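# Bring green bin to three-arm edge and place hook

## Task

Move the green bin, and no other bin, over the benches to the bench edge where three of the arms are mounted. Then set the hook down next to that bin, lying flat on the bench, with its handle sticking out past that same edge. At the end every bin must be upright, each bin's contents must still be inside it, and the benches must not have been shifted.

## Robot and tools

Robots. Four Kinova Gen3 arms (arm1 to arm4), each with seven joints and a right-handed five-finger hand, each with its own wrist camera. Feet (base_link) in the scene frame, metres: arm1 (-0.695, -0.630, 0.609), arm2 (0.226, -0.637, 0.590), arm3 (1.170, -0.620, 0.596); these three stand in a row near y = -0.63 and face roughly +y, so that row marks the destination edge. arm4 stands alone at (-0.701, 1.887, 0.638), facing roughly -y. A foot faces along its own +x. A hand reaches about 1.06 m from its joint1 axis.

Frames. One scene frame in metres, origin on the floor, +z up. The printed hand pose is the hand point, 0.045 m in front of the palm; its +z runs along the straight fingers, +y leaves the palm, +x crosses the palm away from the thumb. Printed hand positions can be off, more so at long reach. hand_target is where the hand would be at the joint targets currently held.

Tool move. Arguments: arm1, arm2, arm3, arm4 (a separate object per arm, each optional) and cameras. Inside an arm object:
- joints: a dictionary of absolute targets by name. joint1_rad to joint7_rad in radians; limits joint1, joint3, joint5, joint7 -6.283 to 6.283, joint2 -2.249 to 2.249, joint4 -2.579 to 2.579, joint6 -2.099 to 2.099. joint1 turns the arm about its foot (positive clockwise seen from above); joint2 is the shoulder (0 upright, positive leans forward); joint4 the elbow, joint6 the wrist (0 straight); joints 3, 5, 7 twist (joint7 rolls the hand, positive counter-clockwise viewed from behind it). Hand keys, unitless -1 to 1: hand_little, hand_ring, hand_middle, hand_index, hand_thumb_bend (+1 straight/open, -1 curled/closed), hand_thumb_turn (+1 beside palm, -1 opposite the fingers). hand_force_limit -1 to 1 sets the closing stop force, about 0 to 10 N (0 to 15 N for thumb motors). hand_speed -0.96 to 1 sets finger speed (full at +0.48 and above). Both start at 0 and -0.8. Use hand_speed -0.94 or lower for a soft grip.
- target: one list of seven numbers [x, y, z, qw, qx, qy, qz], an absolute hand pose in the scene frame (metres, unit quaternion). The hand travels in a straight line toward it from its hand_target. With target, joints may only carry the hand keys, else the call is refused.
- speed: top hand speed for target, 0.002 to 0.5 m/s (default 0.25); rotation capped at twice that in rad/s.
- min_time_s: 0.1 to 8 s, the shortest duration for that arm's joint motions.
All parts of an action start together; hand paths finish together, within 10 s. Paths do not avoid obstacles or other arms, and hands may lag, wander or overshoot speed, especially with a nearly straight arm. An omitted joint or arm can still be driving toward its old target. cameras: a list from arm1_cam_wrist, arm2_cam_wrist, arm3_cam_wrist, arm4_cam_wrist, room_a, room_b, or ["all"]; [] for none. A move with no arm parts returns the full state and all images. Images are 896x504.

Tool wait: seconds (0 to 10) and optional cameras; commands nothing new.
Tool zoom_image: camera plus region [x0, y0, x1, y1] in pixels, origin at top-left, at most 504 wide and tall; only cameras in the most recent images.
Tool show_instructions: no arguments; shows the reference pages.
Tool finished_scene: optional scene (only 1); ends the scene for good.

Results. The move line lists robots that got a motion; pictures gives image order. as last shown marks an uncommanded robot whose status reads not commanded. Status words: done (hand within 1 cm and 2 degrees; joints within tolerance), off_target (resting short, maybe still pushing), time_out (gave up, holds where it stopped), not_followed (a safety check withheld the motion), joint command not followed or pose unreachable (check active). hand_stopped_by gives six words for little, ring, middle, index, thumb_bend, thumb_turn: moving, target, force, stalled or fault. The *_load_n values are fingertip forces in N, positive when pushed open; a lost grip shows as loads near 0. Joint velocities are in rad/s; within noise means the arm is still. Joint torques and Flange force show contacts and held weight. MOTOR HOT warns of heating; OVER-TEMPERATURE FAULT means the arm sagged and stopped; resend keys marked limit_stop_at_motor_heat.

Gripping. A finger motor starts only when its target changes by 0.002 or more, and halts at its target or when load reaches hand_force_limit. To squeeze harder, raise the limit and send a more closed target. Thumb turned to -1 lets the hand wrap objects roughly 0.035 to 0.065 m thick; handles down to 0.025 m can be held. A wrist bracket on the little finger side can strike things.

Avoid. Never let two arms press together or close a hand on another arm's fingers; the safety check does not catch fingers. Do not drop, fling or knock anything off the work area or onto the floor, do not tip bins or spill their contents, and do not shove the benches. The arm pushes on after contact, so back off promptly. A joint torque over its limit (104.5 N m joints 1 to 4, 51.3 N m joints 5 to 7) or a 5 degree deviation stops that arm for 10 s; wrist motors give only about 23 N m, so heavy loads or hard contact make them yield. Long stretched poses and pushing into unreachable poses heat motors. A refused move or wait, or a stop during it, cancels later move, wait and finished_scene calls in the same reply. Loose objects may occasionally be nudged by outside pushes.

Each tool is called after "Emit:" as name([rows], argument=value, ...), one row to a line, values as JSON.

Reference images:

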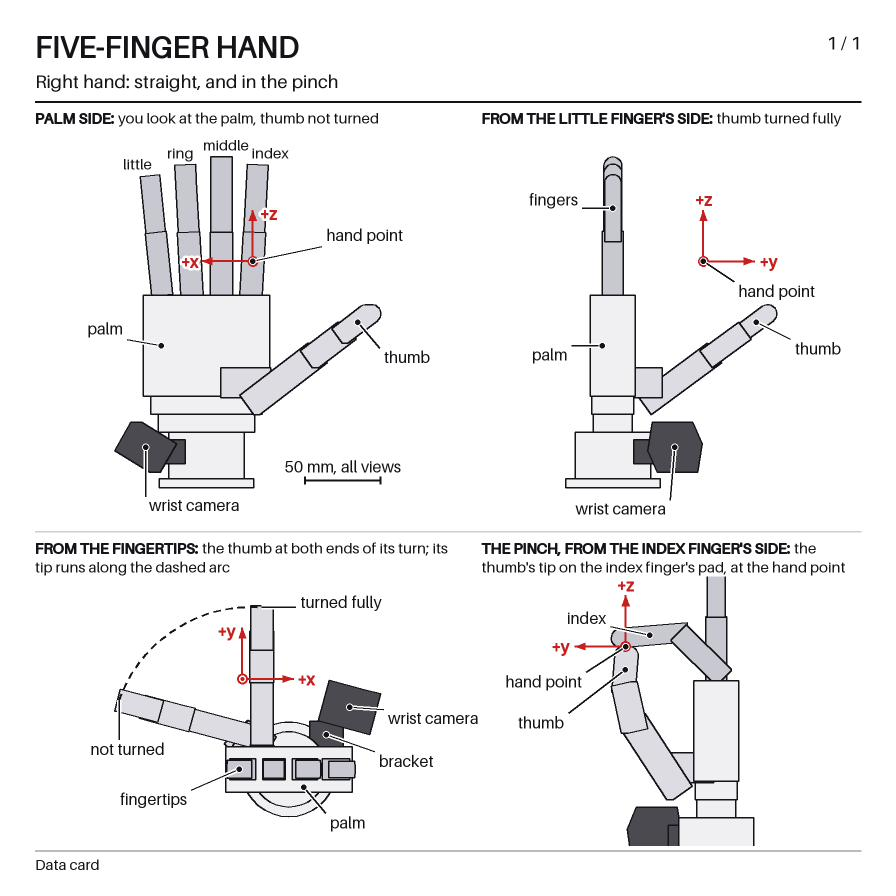

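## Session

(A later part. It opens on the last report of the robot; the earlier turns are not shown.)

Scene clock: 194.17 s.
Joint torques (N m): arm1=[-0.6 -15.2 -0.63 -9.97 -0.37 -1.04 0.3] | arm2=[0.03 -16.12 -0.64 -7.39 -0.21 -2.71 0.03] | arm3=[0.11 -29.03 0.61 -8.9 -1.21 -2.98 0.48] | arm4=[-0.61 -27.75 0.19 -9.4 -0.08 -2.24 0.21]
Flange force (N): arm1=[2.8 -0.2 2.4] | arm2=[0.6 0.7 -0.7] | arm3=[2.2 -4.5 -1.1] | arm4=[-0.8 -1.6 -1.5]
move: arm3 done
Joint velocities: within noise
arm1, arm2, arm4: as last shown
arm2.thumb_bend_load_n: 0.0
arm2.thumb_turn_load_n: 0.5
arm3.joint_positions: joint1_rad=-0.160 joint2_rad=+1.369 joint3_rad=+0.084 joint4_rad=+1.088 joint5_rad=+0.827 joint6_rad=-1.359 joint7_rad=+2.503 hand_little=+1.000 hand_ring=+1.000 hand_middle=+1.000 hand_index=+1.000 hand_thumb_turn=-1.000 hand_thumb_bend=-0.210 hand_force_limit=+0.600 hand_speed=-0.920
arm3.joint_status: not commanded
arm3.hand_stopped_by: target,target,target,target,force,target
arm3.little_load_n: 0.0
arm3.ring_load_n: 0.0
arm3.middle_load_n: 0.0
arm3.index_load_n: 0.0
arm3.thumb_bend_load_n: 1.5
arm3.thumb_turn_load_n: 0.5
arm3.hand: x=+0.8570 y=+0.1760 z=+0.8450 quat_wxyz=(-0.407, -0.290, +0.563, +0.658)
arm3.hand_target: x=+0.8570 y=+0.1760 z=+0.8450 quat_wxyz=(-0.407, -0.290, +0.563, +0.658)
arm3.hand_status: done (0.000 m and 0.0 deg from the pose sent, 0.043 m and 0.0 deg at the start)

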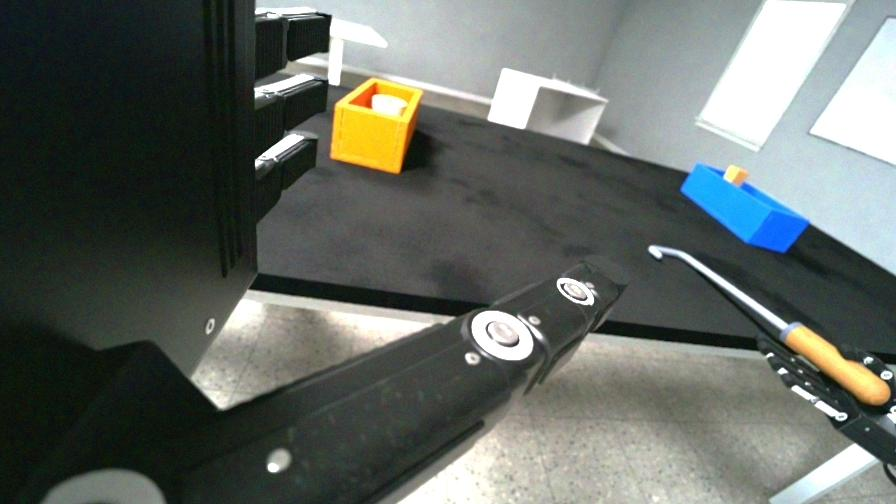

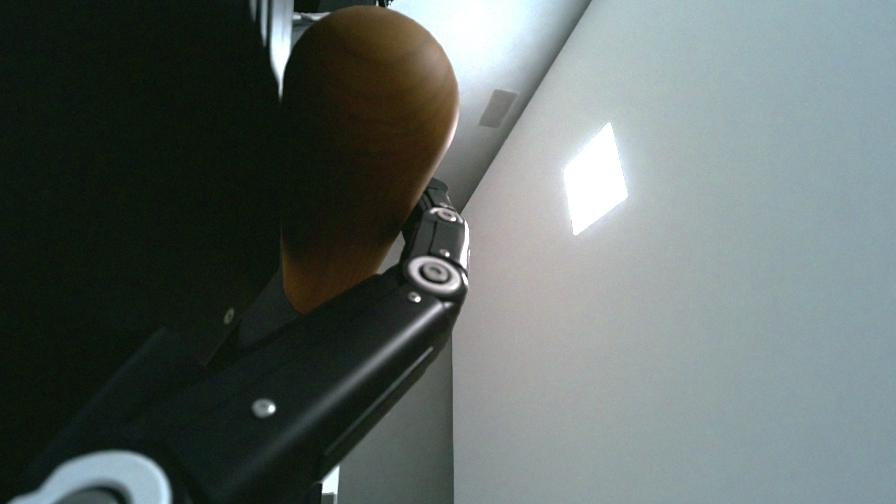

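Emit:
move(arm3={"joints": {"hand_thumb_bend": -0.95, "hand_force_limit": 0.7, "hand_speed": -0.92}})

Emit:
move(arm3={"target": [0.857, 0.176, 0.855, 0.3265, 0.3799, -0.5964, -0.6272], "speed": 0.04}, cameras=["arm2_cam_wrist", "arm3_cam_wrist"])

Scene clock: 195.43 s.
Joint torques (N m): arm1=[-0.62 -15.28 -0.6 -9.9 -0.48 -1.02 0.25] | arm2=[0 -16.16 -0.71 -7.47 -0.25 -2.66 0.02] | arm3=[0.27 -28.3 0.76 -8.58 -1.22 -2.6 0.33] | arm4=[-0.62 -27.75 0.2 -9.38 -0.1 -2.25 0.25]
Flange force (N): arm1=[2.3 -0.2 2.4] | arm2=[0.3 0.9 -1.0] | arm3=[3.0 -3.6 -1.4] | arm4=[-1.0 -1.6 -1.3]
move: arm3 off_target
Joint velocities: within noise
arm1, arm4: as last shown
arm1.thumb_turn_load_n: -0.5
arm2.joint_positions: joint1_rad=+0.150 joint2_rad=+0.490 joint3_rad=+0.000 joint4_rad=+2.060 joint5_rad=+0.000 joint6_rad=-0.980 joint7_rad=+1.570 hand_little=+1.000 hand_ring=+1.000 hand_middle=+1.000 hand_index=+1.000 hand_thumb_turn=-1.000 hand_thumb_bend=+1.000 hand_force_limit=+0.000 hand_speed=-0.300
arm2.joint_status: not commanded
arm2.hand_stopped_by: target,target,target,target,target,target
arm2.little_load_n: 0.0
arm2.ring_load_n: 0.0
arm2.middle_load_n: 0.0
arm2.index_load_n: 0.0
arm2.thumb_bend_load_n: 0.0
arm2.thumb_turn_load_n: 0.5
arm2.hand: x=+0.3500 y=+0.0538 z=+0.9525 quat_wxyz=(-0.487, +0.515, +0.485, +0.512)
arm2.hand_target: x=+0.3500 y=+0.0538 z=+0.9525 quat_wxyz=(-0.487, +0.515, +0.485, +0.512)
arm2.hand_status: not commanded
arm3.joint_positions: joint1_rad=-0.160 joint2_rad=+1.369 joint3_rad=+0.084 joint4_rad=+1.088 joint5_rad=+0.827 joint6_rad=-1.359 joint7_rad=+2.503 hand_little=+1.000 hand_ring=+1.000 hand_middle=+1.000 hand_index=+1.000 hand_thumb_turn=-1.000 hand_thumb_bend=-0.278 hand_force_limit=+0.700 hand_speed=-0.920
arm3.joint_status: hand_thumb_bend off_target (ended at -0.278, target -0.950); the others done
arm3.hand_stopped_by: target,target,target,target,force,target
arm3.little_load_n: 0.0
arm3.ring_load_n: 0.0
arm3.middle_load_n: 0.0
arm3.index_load_n: 0.0
arm3.thumb_bend_load_n: 13.0
arm3.thumb_turn_load_n: 1.5
arm3.hand: x=+0.8570 y=+0.1760 z=+0.8450 quat_wxyz=(-0.407, -0.290, +0.563, +0.658)
arm3.hand_target: x=+0.8570 y=+0.1760 z=+0.8450 quat_wxyz=(-0.407, -0.290, +0.563, +0.658)
arm3.hand_status: not commanded
pictures: none

Scene clock: 199.17 s.
Joint torques (N m): arm1=[-0.6 -15.32 -0.67 -9.97 -0.37 -1.07 0.27] | arm2=[0.08 -16.16 -0.67 -7.43 -0.24 -2.69 0.07] | arm3=[0.56 -29.03 1.75 -9.27 -1.79 -2.64 0.61] | arm4=[-0.57 -27.76 0.17 -9.4 -0.09 -2.24 0.22]
Flange force (N): arm1=[2.4 -0.3 2.4] | arm2=[0.5 0.8 -0.8] | arm3=[3.2 -4.9 0.2] | arm4=[-0.7 -1.6 -1.4]
move: arm3 done
Joint velocities: within noise
arm1, arm2, arm4: as last shown
arm1.thumb_turn_load_n: 0.0
arm3.joint_positions: joint1_rad=-0.180 joint2_rad=+1.249 joint3_rad=+0.213 joint4_rad=+1.150 joint5_rad=+0.940 joint6_rad=-1.257 joint7_rad=+2.510 hand_little=+1.000 hand_ring=+1.000 hand_middle=+1.000 hand_index=+1.000 hand_thumb_turn=-1.000 hand_thumb_bend=-0.278 hand_force_limit=+0.700 hand_speed=-0.920
arm3.joint_status: not commanded
arm3.hand_stopped_by: target,target,target,target,force,target
arm3.little_load_n: 0.0
arm3.ring_load_n: 0.0
arm3.middle_load_n: 0.0
arm3.index_load_n: 0.0
arm3.thumb_bend_load_n: 11.0
arm3.thumb_turn_load_n: 3.5
arm3.hand: x=+0.8570 y=+0.1760 z=+0.8550 quat_wxyz=(-0.326, -0.380, +0.596, +0.627)
arm3.hand_target: x=+0.8570 y=+0.1760 z=+0.8550 quat_wxyz=(-0.326, -0.380, +0.596, +0.627)
arm3.hand_status: done (0.000 m and 0.0 deg from the pose sent, 0.010 m and 14.8 deg at the start)

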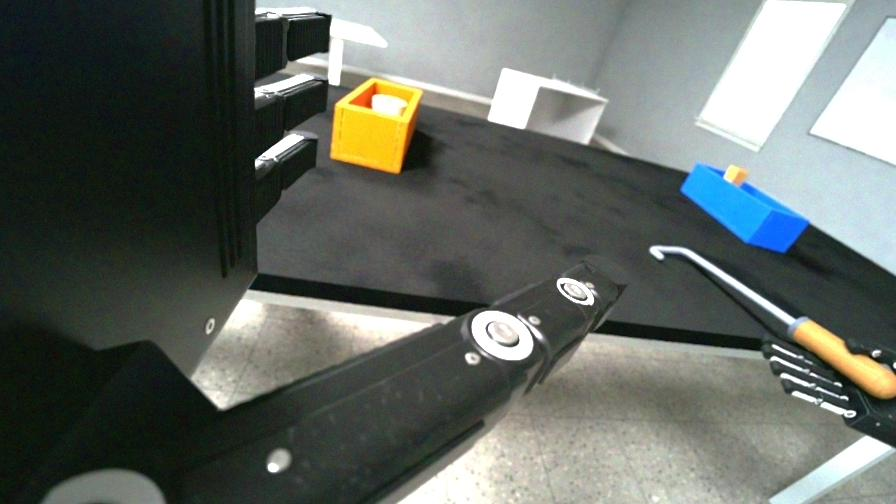

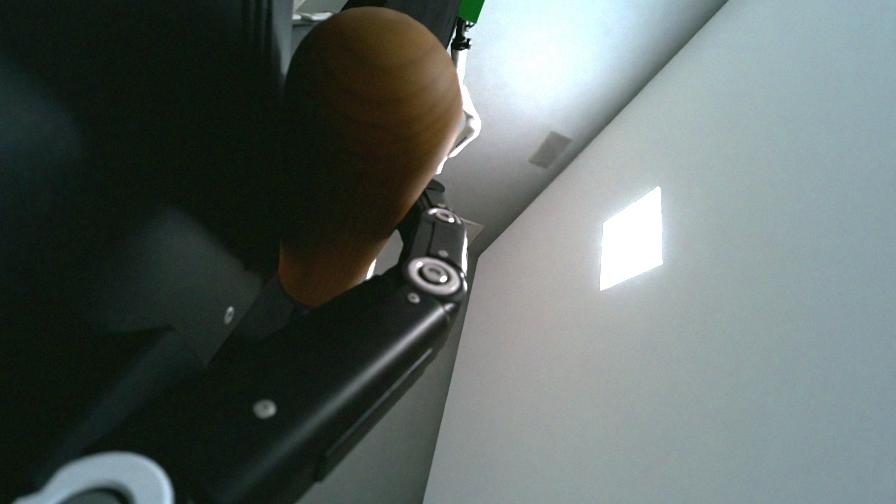

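Emit:
move(arm3={"target": [0.84, 0.176, 0.895, 0.3265, 0.3799, -0.5964, -0.6272], "speed": 0.05}, cameras=["arm2_cam_wrist", "arm3_cam_wrist"])

Scene clock: 200.67 s.
Joint torques (N m): arm1=[-0.68 -15.31 -0.6 -10.01 -0.41 -1.15 0.31] | arm2=[0.05 -16.1 -0.75 -7.44 -0.23 -2.7 0] | arm3=[0.38 -30.59 1.57 -10.62 -2.09 -3.17 0.91] | arm4=[-0.58 -27.82 0.24 -9.4 -0.11 -2.25 0.21]
Flange force (N): arm1=[2.4 -0.3 2.3] | arm2=[0.6 0.7 -0.9] | arm3=[2.8 -6.6 0.3] | arm4=[-0.9 -1.6 -1.3]
move: arm3 done
Joint velocities: within noise
arm1.joint_positions: joint1_rad=+0.000 joint2_rad=+0.300 joint3_rad=+0.000 joint4_rad=+1.200 joint5_rad=+0.000 joint6_rad=+1.200 joint7_rad=-1.570 hand_little=+1.000 hand_ring=+1.000 hand_middle=+1.000 hand_index=+1.000 hand_thumb_turn=+1.000 hand_thumb_bend=+1.000 hand_force_limit=+0.000 hand_speed=-0.800
arm1.joint_status: not commanded
arm1.hand_stopped_by: target,target,target,target,target,target
arm1.little_load_n: 0.0
arm1.ring_load_n: 0.0
arm1.middle_load_n: 0.0
arm1.index_load_n: 0.0
arm1.thumb_bend_load_n: 0.0
arm1.thumb_turn_load_n: 0.0
arm1.hand: x=-0.6890 y=-0.0280 z=+1.0435 quat_wxyz=(-0.162, +0.666, -0.712, -0.151)
arm1.hand_target: x=-0.6890 y=-0.0280 z=+1.0435 quat_wxyz=(-0.162, +0.666, -0.712, -0.151)
arm1.hand_status: not commanded
arm2: as last shown
arm3.joint_positions: joint1_rad=-0.210 joint2_rad=+1.179 joint3_rad=+0.217 joint4_rad=+1.165 joint5_rad=+0.946 joint6_rad=-1.213 joint7_rad=+2.466 hand_little=+1.000 hand_ring=+1.000 hand_middle=+1.000 hand_index=+1.000 hand_thumb_turn=-1.000 hand_thumb_bend=-0.278 hand_force_limit=+0.700 hand_speed=-0.920
arm3.joint_status: not commanded
arm3.hand_stopped_by: target,target,target,target,force,target
arm3.little_load_n: 0.0
arm3.ring_load_n: 0.0
arm3.middle_load_n: 0.0
arm3.index_load_n: 0.0
arm3.thumb_bend_load_n: 11.5
arm3.thumb_turn_load_n: 4.5
arm3.hand: x=+0.8400 y=+0.1760 z=+0.8950 quat_wxyz=(-0.326, -0.380, +0.596, +0.627)
arm3.hand_target: x=+0.8400 y=+0.1760 z=+0.8950 quat_wxyz=(-0.326, -0.380, +0.596, +0.627)
arm3.hand_status: done (0.000 m and 0.0 deg from the pose sent, 0.043 m and 0.0 deg at the start)
arm4.joint_positions: joint1_rad=+0.085 joint2_rad=+1.298 joint3_rad=+0.033 joint4_rad=+0.883 joint5_rad=-0.057 joint6_rad=-0.406 joint7_rad=-3.122 hand_little=-1.000 hand_ring=-1.000 hand_middle=-1.000 hand_index=-1.000 hand_thumb_turn=+1.000 hand_thumb_bend=+1.000 hand_force_limit=+0.000 hand_speed=-0.400
arm4.joint_status: not commanded
arm4.hand_stopped_by: target,target,target,target,target,target
arm4.little_load_n: 0.0
arm4.ring_load_n: 0.0
arm4.middle_load_n: 0.0
arm4.index_load_n: 0.0
arm4.thumb_bend_load_n: 0.0
arm4.thumb_turn_load_n: 0.0
arm4.hand: x=-0.7410 y=+0.8950 z=+0.8450 quat_wxyz=(-0.629, -0.777, +0.000, +0.000)
arm4.hand_target: x=-0.7410 y=+0.8950 z=+0.8450 quat_wxyz=(-0.629, -0.777, +0.000, +0.000)
arm4.hand_status: not commanded

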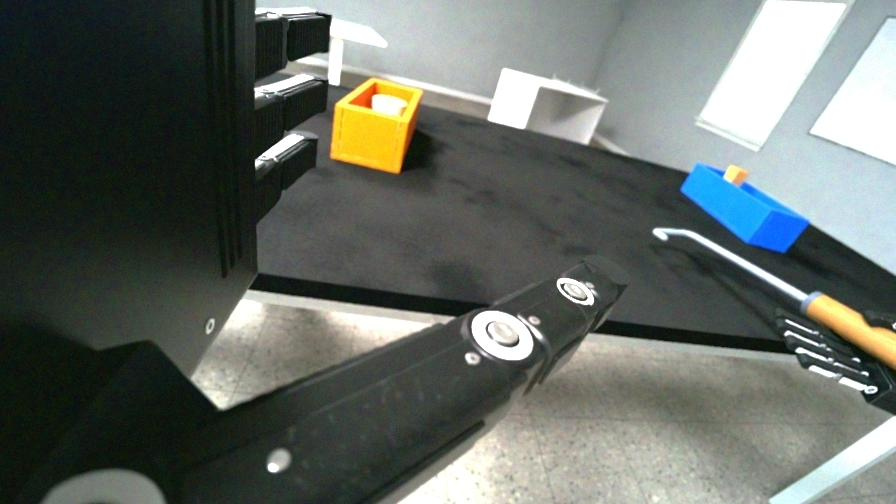

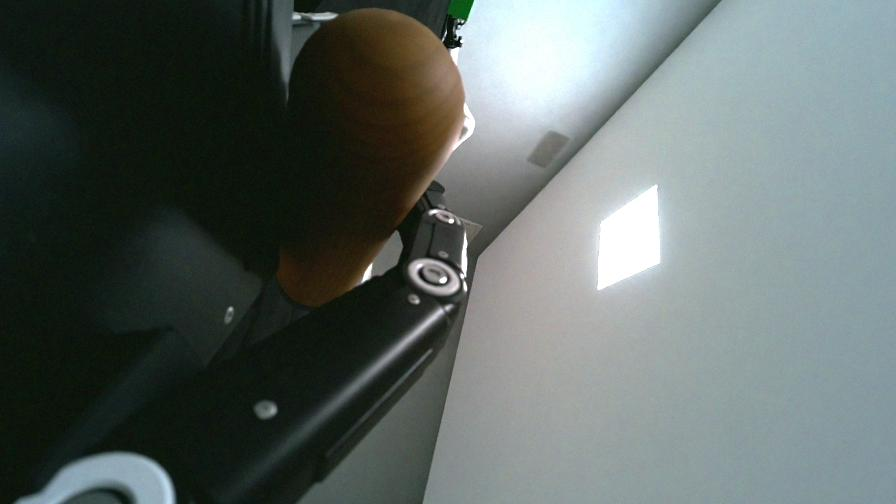

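Emit:
move(arm2={"joints": {"joint1_rad": -0.2}, "min_time_s": 2})

Emit:
move(arm3={"target": [0.54, 0.168, 0.895, 0.3265, 0.3799, -0.5964, -0.6272], "speed": 0.1}, cameras=["arm2_cam_wrist", "arm3_cam_wrist", "room_a"])

Scene clock: 203.27 s.
Joint torques (N m): arm1=[-0.75 -15.28 -0.64 -9.95 -0.42 -1.08 0.32] | arm2=[0.14 -16.12 -0.75 -7.43 -0.19 -2.7 0.06] | arm3=[0.23 -30.51 1.56 -10.63 -2.06 -3.14 0.91] | arm4=[-0.6 -27.73 0.17 -9.37 -0.1 -2.27 0.25]
Flange force (N): arm1=[2.4 -0.4 2.4] | arm2=[0.6 0.4 -0.8] | arm3=[2.9 -6.5 0.0] | arm4=[-0.9 -1.5 -1.3]
move: arm2 done
Joint velocities: within noise
arm1, arm3, arm4: as last shown
arm1.thumb_bend_load_n: -0.5
arm2.joint_positions: joint1_rad=-0.200 joint2_rad=+0.490 joint3_rad=+0.000 joint4_rad=+2.060 joint5_rad=+0.000 joint6_rad=-0.980 joint7_rad=+1.570 hand_little=+1.000 hand_ring=+1.000 hand_middle=+1.000 hand_index=+1.000 hand_thumb_turn=-1.000 hand_thumb_bend=+1.000 hand_force_limit=+0.000 hand_speed=-0.300
arm2.joint_status: all done
arm2.hand_stopped_by: target,target,target,target,target,target
arm2.little_load_n: 0.0
arm2.ring_load_n: 0.0
arm2.middle_load_n: 0.0
arm2.index_load_n: 0.0
arm2.thumb_bend_load_n: 0.0
arm2.thumb_turn_load_n: 0.5
arm2.hand: x=+0.1060 y=+0.0540 z=+0.9535 quat_wxyz=(-0.569, +0.422, +0.567, +0.419)
arm2.hand_target: x=+0.1060 y=+0.0540 z=+0.9535 quat_wxyz=(-0.569, +0.422, +0.567, +0.419)
arm2.hand_status: not commanded
arm3.index_load_n: 0.5
pictures: none

Scene clock: 207.00 s.
Joint torques (N m): arm1=[-0.68 -15.26 -0.6 -10.05 -0.33 -1.09 0.32] | arm2=[0 -16.12 -0.75 -7.44 -0.25 -2.68 0.04] | arm3=[0.28 -34.69 1.85 -13.32 -1.12 -2.84 0.91] | arm4=[-0.57 -27.76 0.21 -9.44 -0.11 -2.3 0.22]
Flange force (N): arm1=[2.9 -0.3 2.5] | arm2=[0.5 0.9 -0.9] | arm3=no reading | arm4=[-0.8 -1.5 -1.5]
move: arm3 done
Joint velocities: within noise
arm1, arm2, arm4: as last shown
arm1.thumb_bend_load_n: 0.0
arm3.joint_positions: joint1_rad=-0.582 joint2_rad=+1.408 joint3_rad=+0.171 joint4_rad=+0.563 joint5_rad=+0.810 joint6_rad=-0.647 joint7_rad=+2.342 hand_little=+1.000 hand_ring=+1.000 hand_middle=+1.000 hand_index=+1.000 hand_thumb_turn=-1.000 hand_thumb_bend=-0.278 hand_force_limit=+0.700 hand_speed=-0.920
arm3.joint_status: not commanded
arm3.hand_stopped_by: target,target,target,target,force,target
arm3.little_load_n: 0.0
arm3.ring_load_n: 0.0
arm3.middle_load_n: 0.5
arm3.index_load_n: 0.0
arm3.thumb_bend_load_n: 11.5
arm3.thumb_turn_load_n: 4.5
arm3.hand: x=+0.5400 y=+0.1680 z=+0.8950 quat_wxyz=(-0.327, -0.380, +0.596, +0.627)
arm3.hand_target: x=+0.5400 y=+0.1680 z=+0.8950 quat_wxyz=(-0.327, -0.380, +0.596, +0.627)
arm3.hand_status: done (0.000 m and 0.0 deg from the pose sent, 0.300 m and 0.0 deg at the start)

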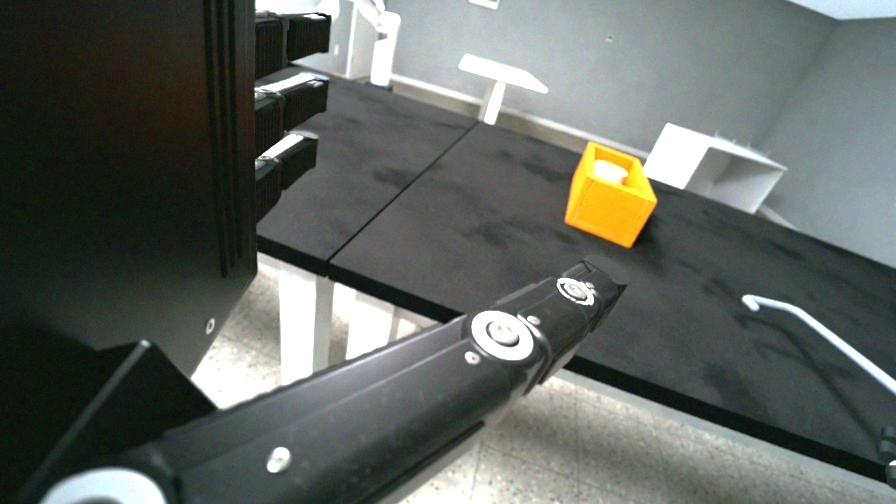

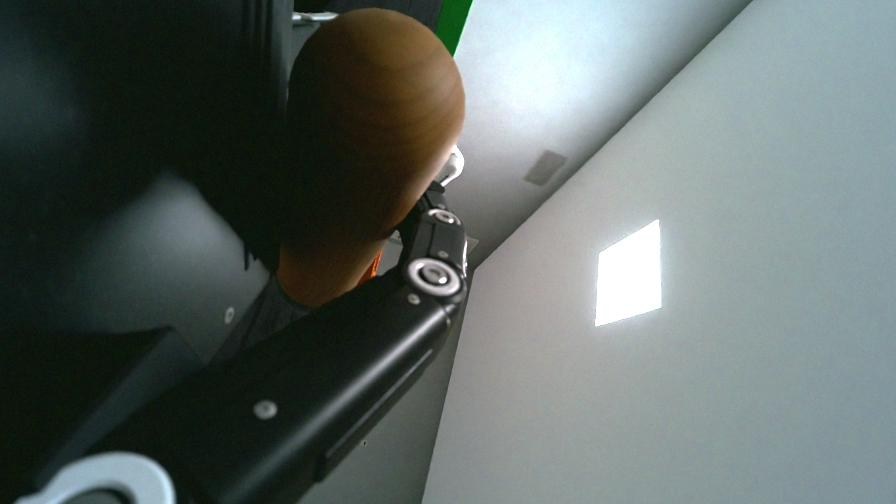

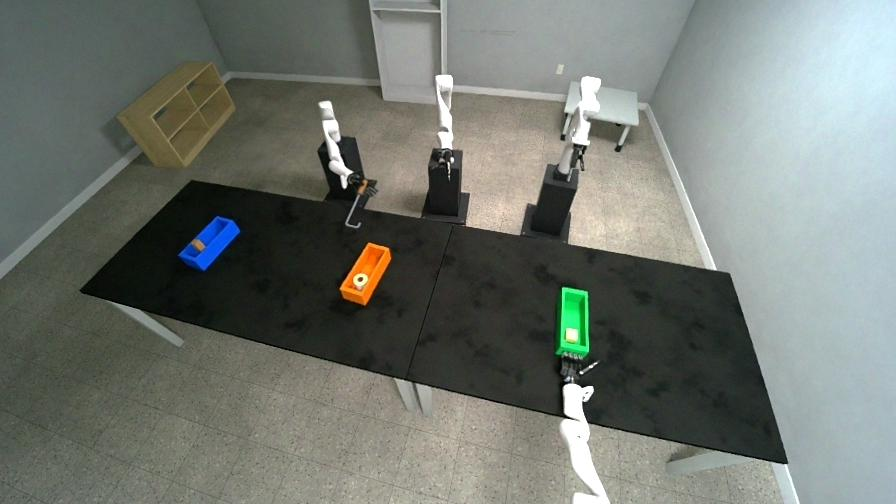

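Emit:
move(arm3={"target": [0.54, 0.168, 0.83, 0.3265, 0.3799, -0.5964, -0.6272], "speed": 0.06}, cameras=["arm2_cam_wrist"])

Emit:
zoom_image(camera="arm2_cam_wrist", region=[650, 230, 896, 460])

Scene clock: 208.77 s.
Joint torques (N m): arm1=[-0.68 -15.31 -0.56 -10.12 -0.39 -1.08 0.28] | arm2=[-0.03 -16.16 -0.72 -7.41 -0.15 -2.7 0.06] | arm3=[0.85 -30.88 1.53 -10.79 -1.12 -1.84 0.08] | arm4=[-0.58 -27.8 0.21 -9.41 -0.1 -2.27 0.22]
Flange force (N): arm1=[3.1 -0.3 2.7] | arm2=[0.5 0.7 -0.7] | arm3=no reading | arm4=[-0.9 -1.6 -1.3]
move: arm3 done
Joint velocities: within noise
arm1, arm2, arm4: as last shown
arm1.index_load_n: -0.5
arm3.joint_positions: joint1_rad=-0.574 joint2_rad=+1.532 joint3_rad=+0.154 joint4_rad=+0.483 joint5_rad=+0.763 joint6_rad=-0.664 joint7_rad=+2.412 hand_little=+1.000 hand_ring=+1.000 hand_middle=+1.000 hand_index=+1.000 hand_thumb_turn=-1.000 hand_thumb_bend=-0.277 hand_force_limit=+0.700 hand_speed=-0.920
arm3.joint_status: not commanded
arm3.hand_stopped_by: target,target,target,target,force,target
arm3.little_load_n: 0.5
arm3.ring_load_n: 0.0
arm3.middle_load_n: 0.0
arm3.index_load_n: -0.5
arm3.thumb_bend_load_n: 14.0
arm3.thumb_turn_load_n: 0.0
arm3.hand: x=+0.5400 y=+0.1680 z=+0.8300 quat_wxyz=(-0.327, -0.380, +0.596, +0.627)
arm3.hand_target: x=+0.5400 y=+0.1680 z=+0.8300 quat_wxyz=(-0.327, -0.380, +0.596, +0.627)
arm3.hand_status: done (0.000 m and 0.0 deg from the pose sent, 0.065 m and 0.0 deg at the start)
arm4.little_load_n: -0.5

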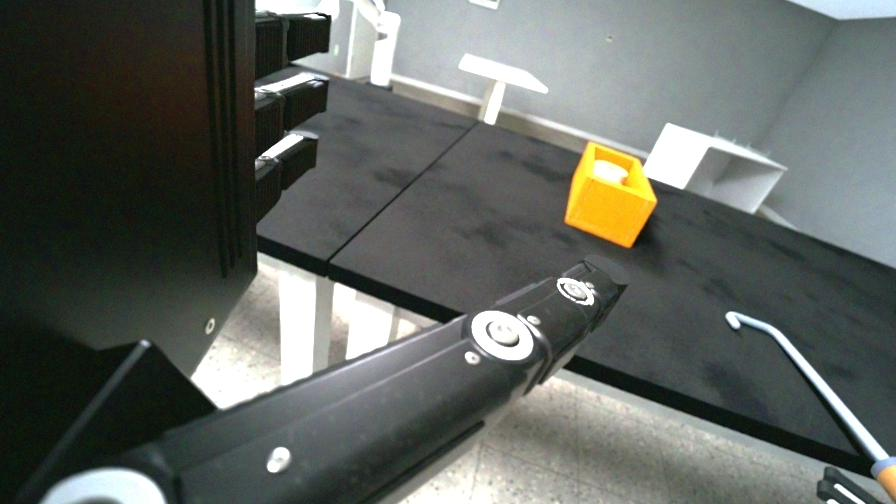

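Scaled by 2.049.

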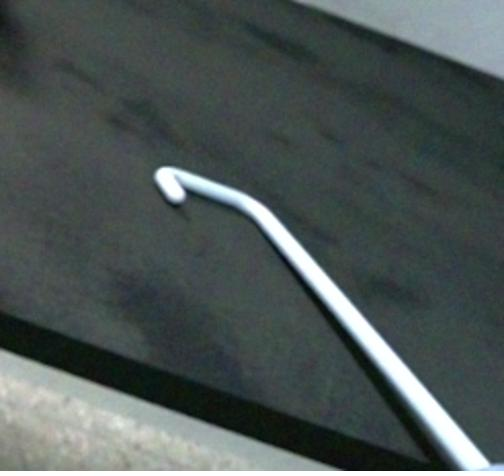

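Emit:
move(arm3={"target": [0.54, 0.1655, 0.803, 0.3096, 0.3938, -0.5685, -0.6526], "speed": 0.03}, cameras=["arm2_cam_wrist", "arm3_cam_wrist"])

Emit:
zoom_image(camera="arm2_cam_wrist", region=[650, 230, 896, 460])

Scene clock: 211.10 s.
Joint torques (N m): arm1=[-0.64 -15.24 -0.62 -10.02 -0.38 -1.04 0.26] | arm2=[-0.01 -16.19 -0.73 -7.4 -0.23 -2.72 0.03] | arm3=[1.62 -25.41 1.77 -8.01 -0.62 -0.68 -0.05] | arm4=[-0.59 -27.73 0.2 -9.41 -0.09 -2.27 0.23]
Flange force (N): arm1=[2.9 -0.3 2.6] | arm2=[0.5 0.9 -0.6] | arm3=no reading | arm4=[-0.9 -1.5 -1.5]
move: arm3 done
Joint velocities: within noise
arm1, arm2, arm4: as last shown
arm1.index_load_n: 0.0
arm2.thumb_turn_load_n: 0.0
arm3.joint_positions: joint1_rad=-0.561 joint2_rad=+1.654 joint3_rad=+0.154 joint4_rad=+0.328 joint5_rad=+0.733 joint6_rad=-0.668 joint7_rad=+2.498 hand_little=+1.000 hand_ring=+1.000 hand_middle=+1.000 hand_index=+1.000 hand_thumb_turn=-1.000 hand_thumb_bend=-0.277 hand_force_limit=+0.700 hand_speed=-0.920
arm3.joint_status: not commanded
arm3.hand_stopped_by: target,target,target,target,force,target
arm3.little_load_n: 0.0
arm3.ring_load_n: 0.0
arm3.middle_load_n: 0.0
arm3.index_load_n: 0.0
arm3.thumb_bend_load_n: 16.0
arm3.thumb_turn_load_n: 0.0
arm3.hand: x=+0.5400 y=+0.1655 z=+0.8030 quat_wxyz=(-0.310, -0.394, +0.568, +0.653)
arm3.hand_target: x=+0.5400 y=+0.1655 z=+0.8030 quat_wxyz=(-0.310, -0.394, +0.568, +0.653)
arm3.hand_status: done (0.000 m and 0.0 deg from the pose sent, 0.027 m and 5.0 deg at the start)
arm4.little_load_n: 0.0

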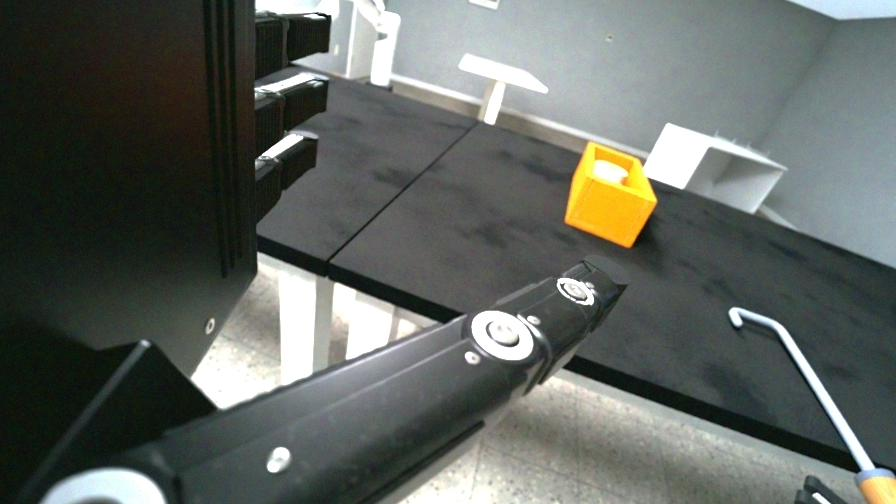

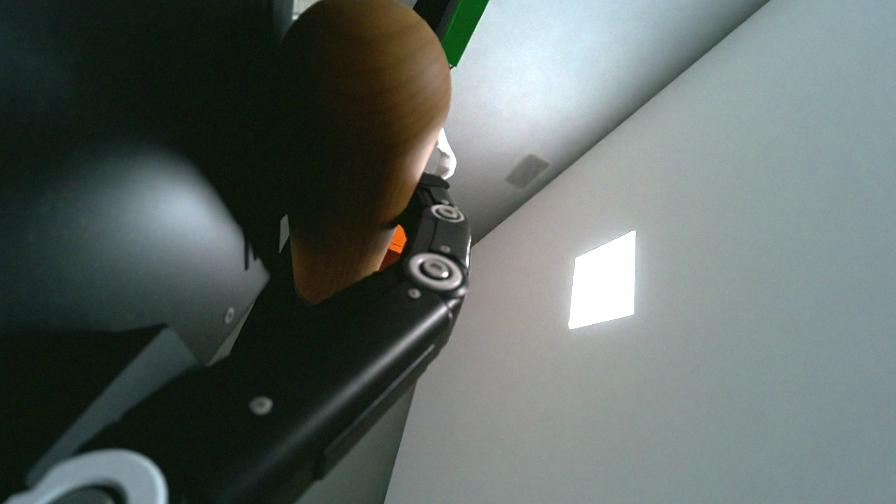

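Scaled by 2.049.

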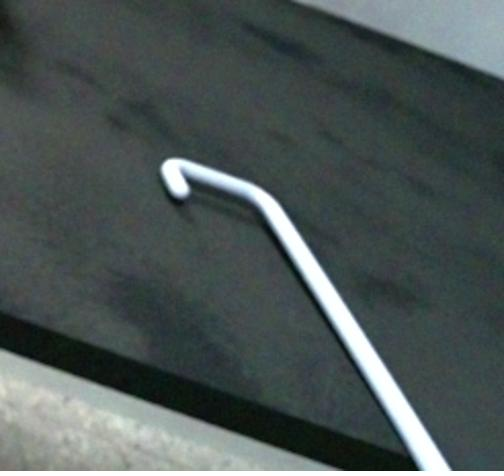

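Emit:
move(arm3={"joints": {"hand_thumb_bend": -0.22, "hand_speed": -0.92}})

Emit:
move(arm3={"joints": {"hand_thumb_bend": 0.2, "hand_speed": -0.85}}, cameras=["arm2_cam_wrist", "arm3_cam_wrist"])

Emit:
zoom_image(camera="arm2_cam_wrist", region=[650, 230, 896, 460])

Scene clock: 212.27 s.
Joint torques (N m): arm1=[-0.63 -15.27 -0.57 -9.98 -0.38 -1.07 0.3] | arm2=[0.05 -16.11 -0.75 -7.38 -0.22 -2.71 0.04] | arm3=[0.74 -28.05 1.67 -9.44 -0.62 -1.49 0.3] | arm4=[-0.57 -27.76 0.2 -9.42 -0.11 -2.27 0.24]
Flange force (N): arm1=[2.6 -0.2 2.4] | arm2=[0.7 0.7 -0.6] | arm3=no reading | arm4=[-0.9 -1.5 -1.5]
move: arm3 done
Joint velocities: within noise
arm1, arm2, arm4: as last shown
arm1.thumb_bend_load_n: -0.5
arm3.joint_positions: joint1_rad=-0.561 joint2_rad=+1.654 joint3_rad=+0.154 joint4_rad=+0.328 joint5_rad=+0.733 joint6_rad=-0.668 joint7_rad=+2.498 hand_little=+1.000 hand_ring=+1.000 hand_middle=+1.000 hand_index=+1.000 hand_thumb_turn=-1.000 hand_thumb_bend=-0.217 hand_force_limit=+0.700 hand_speed=-0.920
arm3.joint_status: all done
arm3.hand_stopped_by: target,target,target,target,target,target
arm3.little_load_n: 0.0
arm3.ring_load_n: 0.0
arm3.middle_load_n: 0.0
arm3.index_load_n: 0.0
arm3.thumb_bend_load_n: 6.5
arm3.thumb_turn_load_n: 0.0
arm3.hand: x=+0.5400 y=+0.1655 z=+0.8030 quat_wxyz=(-0.310, -0.394, +0.569, +0.653)
arm3.hand_target: x=+0.5400 y=+0.1655 z=+0.8030 quat_wxyz=(-0.310, -0.394, +0.569, +0.653)
arm3.hand_status: not commanded
arm4.thumb_bend_load_n: -0.5
pictures: none

Scene clock: 214.70 s.
Joint torques (N m): arm1=[-0.64 -15.21 -0.65 -10.07 -0.41 -1.01 0.29] | arm2=[0.07 -16.1 -0.67 -7.41 -0.2 -2.68 0.1] | arm3=[0.24 -30.54 1.5 -10.86 -0.8 -2.08 0.42] | arm4=[-0.6 -27.8 0.22 -9.41 -0.08 -2.27 0.25]
Flange force (N): arm1=[3.3 -0.2 2.7] | arm2=[0.6 0.7 -0.8] | arm3=no reading | arm4=[-0.9 -1.6 -1.3]
move: arm3 done
Joint velocities: within noise
arm1, arm2, arm4: as last shown
arm1.thumb_bend_load_n: 0.0
arm3.joint_positions: joint1_rad=-0.561 joint2_rad=+1.654 joint3_rad=+0.154 joint4_rad=+0.328 joint5_rad=+0.733 joint6_rad=-0.668 joint7_rad=+2.498 hand_little=+1.000 hand_ring=+1.000 hand_middle=+1.000 hand_index=+1.000 hand_thumb_turn=-1.000 hand_thumb_bend=+0.200 hand_force_limit=+0.700 hand_speed=-0.850
arm3.joint_status: all done
arm3.hand_stopped_by: target,target,target,target,target,target
arm3.little_load_n: 0.0
arm3.ring_load_n: 0.0
arm3.middle_load_n: 0.0
arm3.index_load_n: 0.0
arm3.thumb_bend_load_n: 0.0
arm3.thumb_turn_load_n: 0.0
arm3.hand: x=+0.5400 y=+0.1655 z=+0.8030 quat_wxyz=(-0.310, -0.394, +0.569, +0.653)
arm3.hand_target: x=+0.5400 y=+0.1655 z=+0.8030 quat_wxyz=(-0.310, -0.394, +0.569, +0.653)
arm3.hand_status: not commanded
arm4.thumb_bend_load_n: 0.0
arm4.thumb_turn_load_n: -0.5

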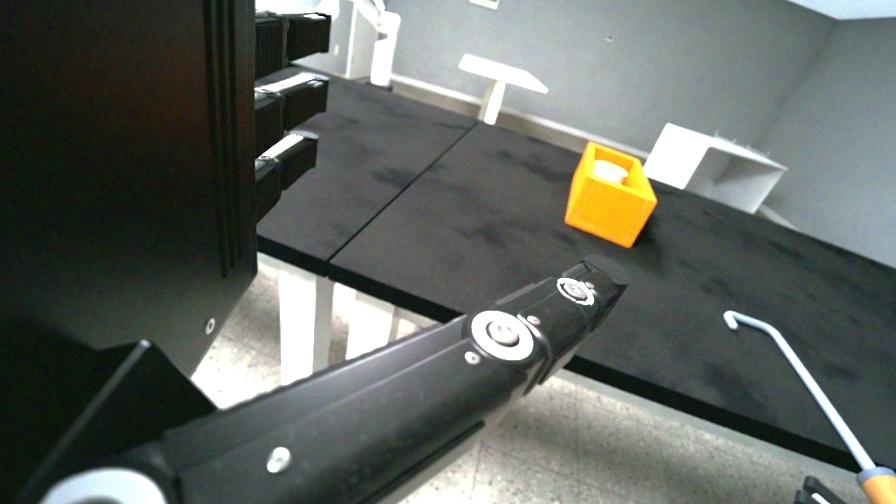

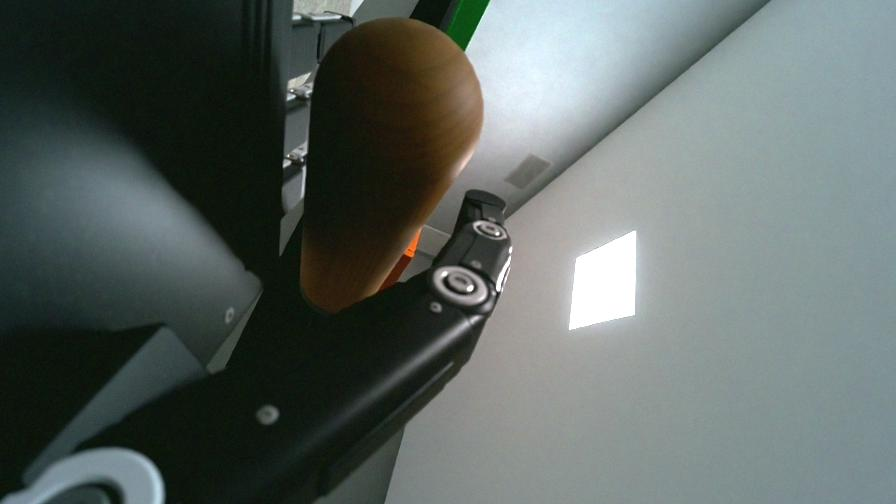

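Scaled by 2.049.

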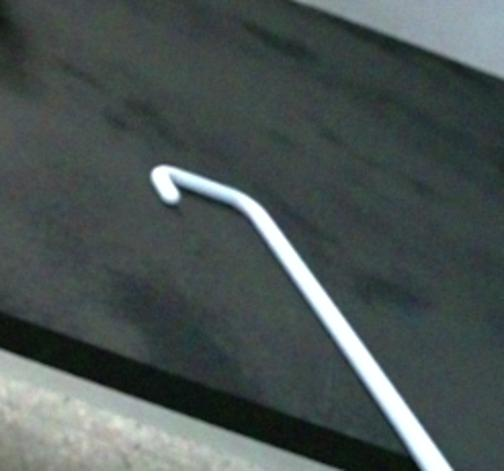

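Emit:
move(arm3={"target": [0.54, 0.1655, 0.788, 0.3096, 0.3938, -0.5685, -0.6526], "speed": 0.03, "joints": {"hand_thumb_bend": 1, "hand_speed": -0.4}}, cameras=["arm2_cam_wrist", "arm3_cam_wrist"])

Emit:
zoom_image(camera="arm2_cam_wrist", region=[650, 260, 896, 504])

Scene clock: 216.33 s.
Joint torques (N m): arm1=[-0.65 -15.26 -0.56 -9.93 -0.38 -1.11 0.33] | arm2=[0.01 -16.09 -0.61 -7.36 -0.27 -2.65 0.11] | arm3=[0.29 -30.54 1.4 -10.85 -0.81 -2.05 0.42] | arm4=[-0.62 -27.78 0.19 -9.41 -0.11 -2.28 0.23]
Flange force (N): arm1=[2.3 -0.2 2.2] | arm2=[0.5 1.1 -0.7] | arm3=no reading | arm4=[-0.9 -1.6 -1.4]
move: arm3 done
Joint velocities: within noise
arm1, arm2, arm4: as last shown
arm2.thumb_turn_load_n: 0.5
arm3.joint_positions: joint1_rad=-0.558 joint2_rad=+1.702 joint3_rad=+0.160 joint4_rad=+0.263 joint5_rad=+0.740 joint6_rad=-0.654 joint7_rad=+2.482 hand_little=+1.000 hand_ring=+1.000 hand_middle=+1.000 hand_index=+1.000 hand_thumb_turn=-1.000 hand_thumb_bend=+1.000 hand_force_limit=+0.700 hand_speed=-0.400
arm3.joint_status: all done
arm3.hand_stopped_by: target,target,target,target,target,target
arm3.little_load_n: 0.0
arm3.ring_load_n: 0.0
arm3.middle_load_n: 0.0
arm3.index_load_n: 0.0
arm3.thumb_bend_load_n: 0.0
arm3.thumb_turn_load_n: 0.0
arm3.hand: x=+0.5400 y=+0.1655 z=+0.7880 quat_wxyz=(-0.310, -0.394, +0.569, +0.653)
arm3.hand_target: x=+0.5400 y=+0.1655 z=+0.7880 quat_wxyz=(-0.310, -0.394, +0.569, +0.653)
arm3.hand_status: done (0.000 m and 0.0 deg from the pose sent, 0.015 m and 0.0 deg at the start)
arm4.thumb_turn_load_n: 0.0

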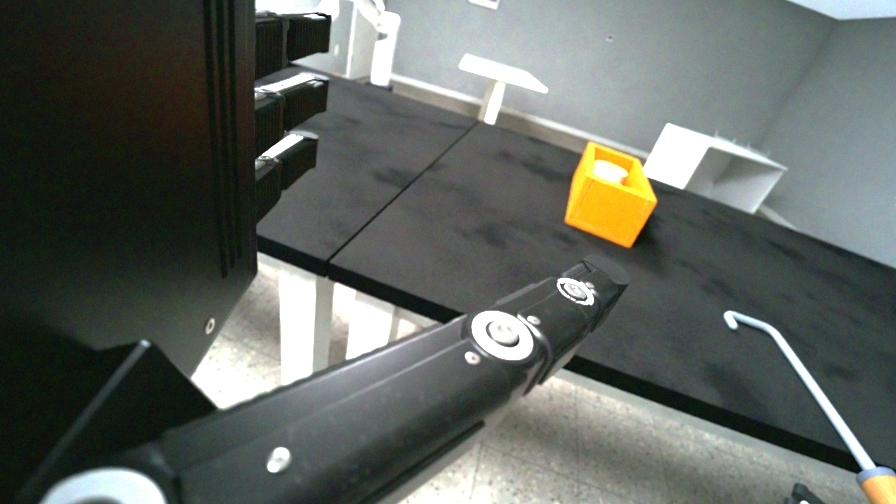

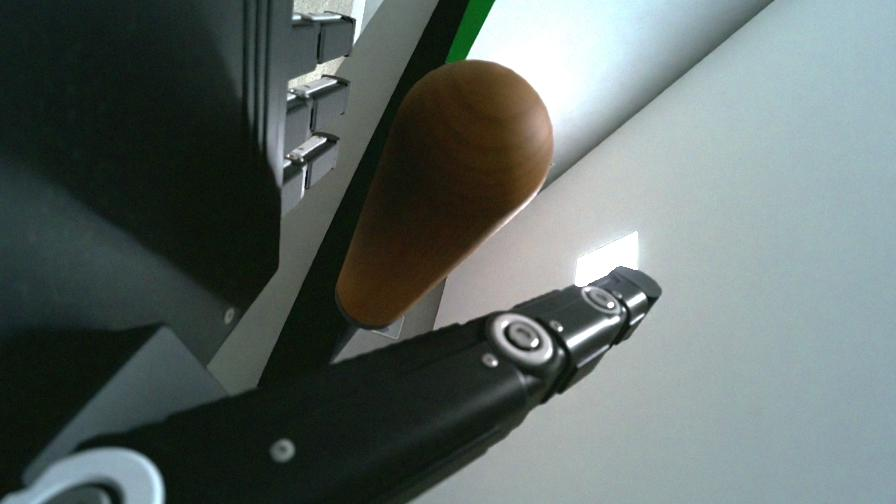

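Scaled by 2.049.

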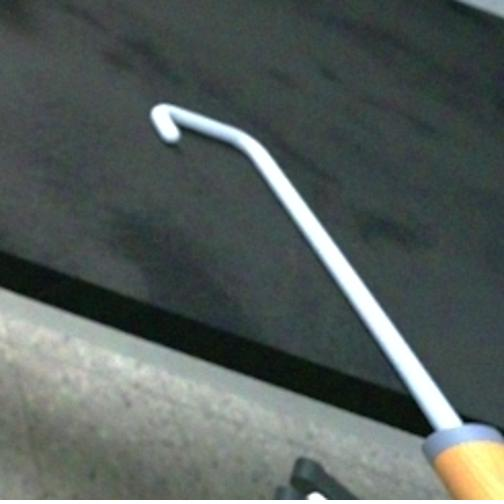

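Emit:
move(arm3={"target": [0.68, 0.085, 0.781, 0.3096, 0.3938, -0.5685, -0.6526], "speed": 0.08}, cameras=["arm2_cam_wrist", "room_a"])

Emit:
zoom_image(camera="room_a", region=[290, 130, 430, 260])

Scene clock: 219.13 s.
Joint torques (N m): arm1=[-0.64 -15.3 -0.62 -9.98 -0.39 -1.04 0.3] | arm2=[0.01 -16.16 -0.63 -7.5 -0.31 -2.72 0.07] | arm3=[0.27 -26.59 1.23 -7.71 -0.52 -2.66 0.41] | arm4=[-0.58 -27.8 0.21 -9.4 -0.1 -2.27 0.25]
Flange force (N): arm1=[2.6 -0.2 2.5] | arm2=[0.5 1.1 -0.9] | arm3=[3.5 -1.2 -1.8] | arm4=[-0.9 -1.6 -1.3]
move: arm3 done
Joint velocities: within noise
arm1.joint_positions: joint1_rad=+0.000 joint2_rad=+0.300 joint3_rad=+0.000 joint4_rad=+1.200 joint5_rad=+0.000 joint6_rad=+1.200 joint7_rad=-1.570 hand_little=+1.000 hand_ring=+1.000 hand_middle=+1.000 hand_index=+1.000 hand_thumb_turn=+1.000 hand_thumb_bend=+1.000 hand_force_limit=+0.000 hand_speed=-0.800
arm1.joint_status: not commanded
arm1.hand_stopped_by: target,target,target,target,target,target
arm1.little_load_n: 0.0
arm1.ring_load_n: 0.0
arm1.middle_load_n: 0.0
arm1.index_load_n: 0.0
arm1.thumb_bend_load_n: 0.0
arm1.thumb_turn_load_n: 0.0
arm1.hand: x=-0.6890 y=-0.0280 z=+1.0435 quat_wxyz=(-0.162, +0.666, -0.712, -0.151)
arm1.hand_target: x=-0.6890 y=-0.0280 z=+1.0435 quat_wxyz=(-0.162, +0.666, -0.712, -0.151)
arm1.hand_status: not commanded
arm2: as last shown
arm2.thumb_turn_load_n: 0.0
arm3.joint_positions: joint1_rad=-0.440 joint2_rad=+1.356 joint3_rad=+0.058 joint4_rad=+1.248 joint5_rad=+0.631 joint6_rad=-1.200 joint7_rad=+2.947 hand_little=+1.000 hand_ring=+1.000 hand_middle=+1.000 hand_index=+1.000 hand_thumb_turn=-1.000 hand_thumb_bend=+1.000 hand_force_limit=+0.700 hand_speed=-0.400
arm3.joint_status: not commanded
arm3.hand_stopped_by: target,target,target,target,target,target
arm3.little_load_n: 0.0
arm3.ring_load_n: 0.0
arm3.middle_load_n: 0.0
arm3.index_load_n: 0.0
arm3.thumb_bend_load_n: 0.0
arm3.thumb_turn_load_n: 0.0
arm3.hand: x=+0.6800 y=+0.0850 z=+0.7810 quat_wxyz=(-0.310, -0.394, +0.569, +0.653)
arm3.hand_target: x=+0.6800 y=+0.0850 z=+0.7810 quat_wxyz=(-0.310, -0.394, +0.569, +0.653)
arm3.hand_status: done (0.000 m and 0.0 deg from the pose sent, 0.162 m and 0.0 deg at the start)
arm4.joint_positions: joint1_rad=+0.085 joint2_rad=+1.298 joint3_rad=+0.033 joint4_rad=+0.883 joint5_rad=-0.057 joint6_rad=-0.406 joint7_rad=-3.122 hand_little=-1.000 hand_ring=-1.000 hand_middle=-1.000 hand_index=-1.000 hand_thumb_turn=+1.000 hand_thumb_bend=+1.000 hand_force_limit=+0.000 hand_speed=-0.400
arm4.joint_status: not commanded
arm4.hand_stopped_by: target,target,target,target,target,target
arm4.little_load_n: 0.0
arm4.ring_load_n: 0.0
arm4.middle_load_n: 0.0
arm4.index_load_n: 0.0
arm4.thumb_bend_load_n: 0.0
arm4.thumb_turn_load_n: 0.0
arm4.hand: x=-0.7410 y=+0.8950 z=+0.8450 quat_wxyz=(-0.629, -0.777, +0.000, +0.000)
arm4.hand_target: x=-0.7410 y=+0.8950 z=+0.8450 quat_wxyz=(-0.629, -0.777, +0.000, +0.000)
arm4.hand_status: not commanded

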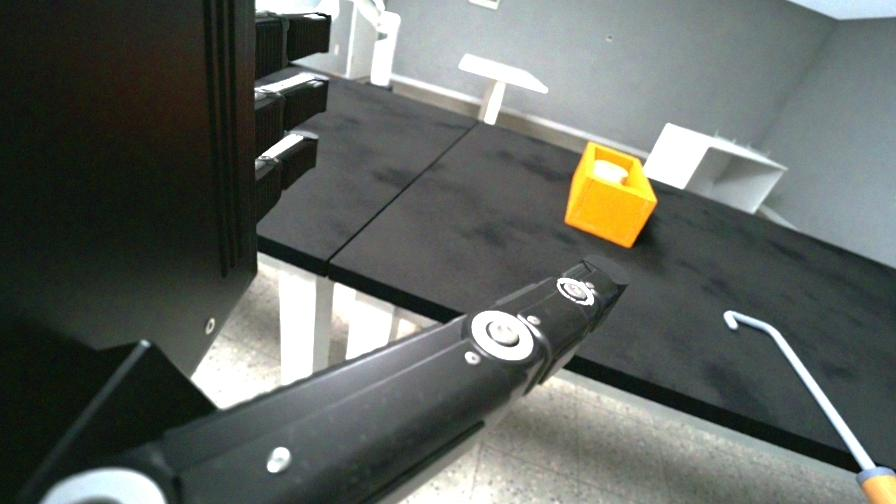

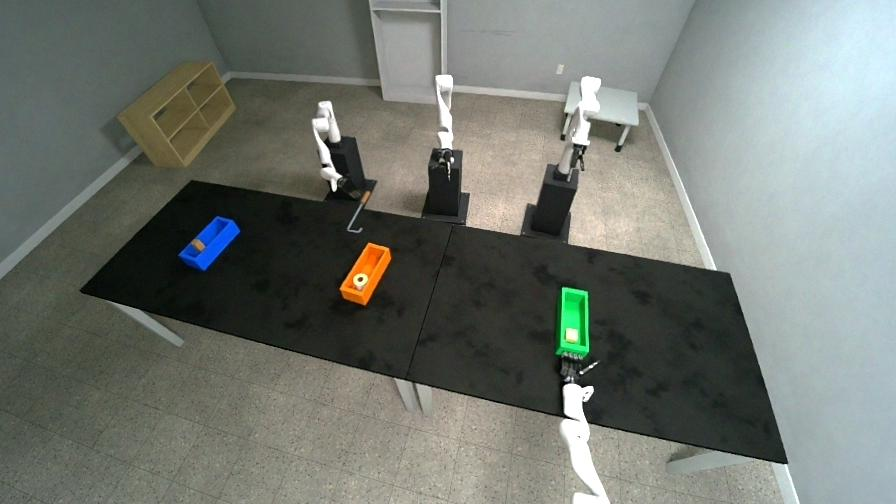

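Scaled by 3.600.

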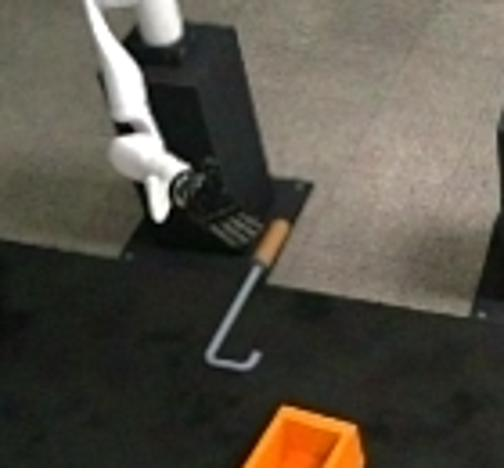

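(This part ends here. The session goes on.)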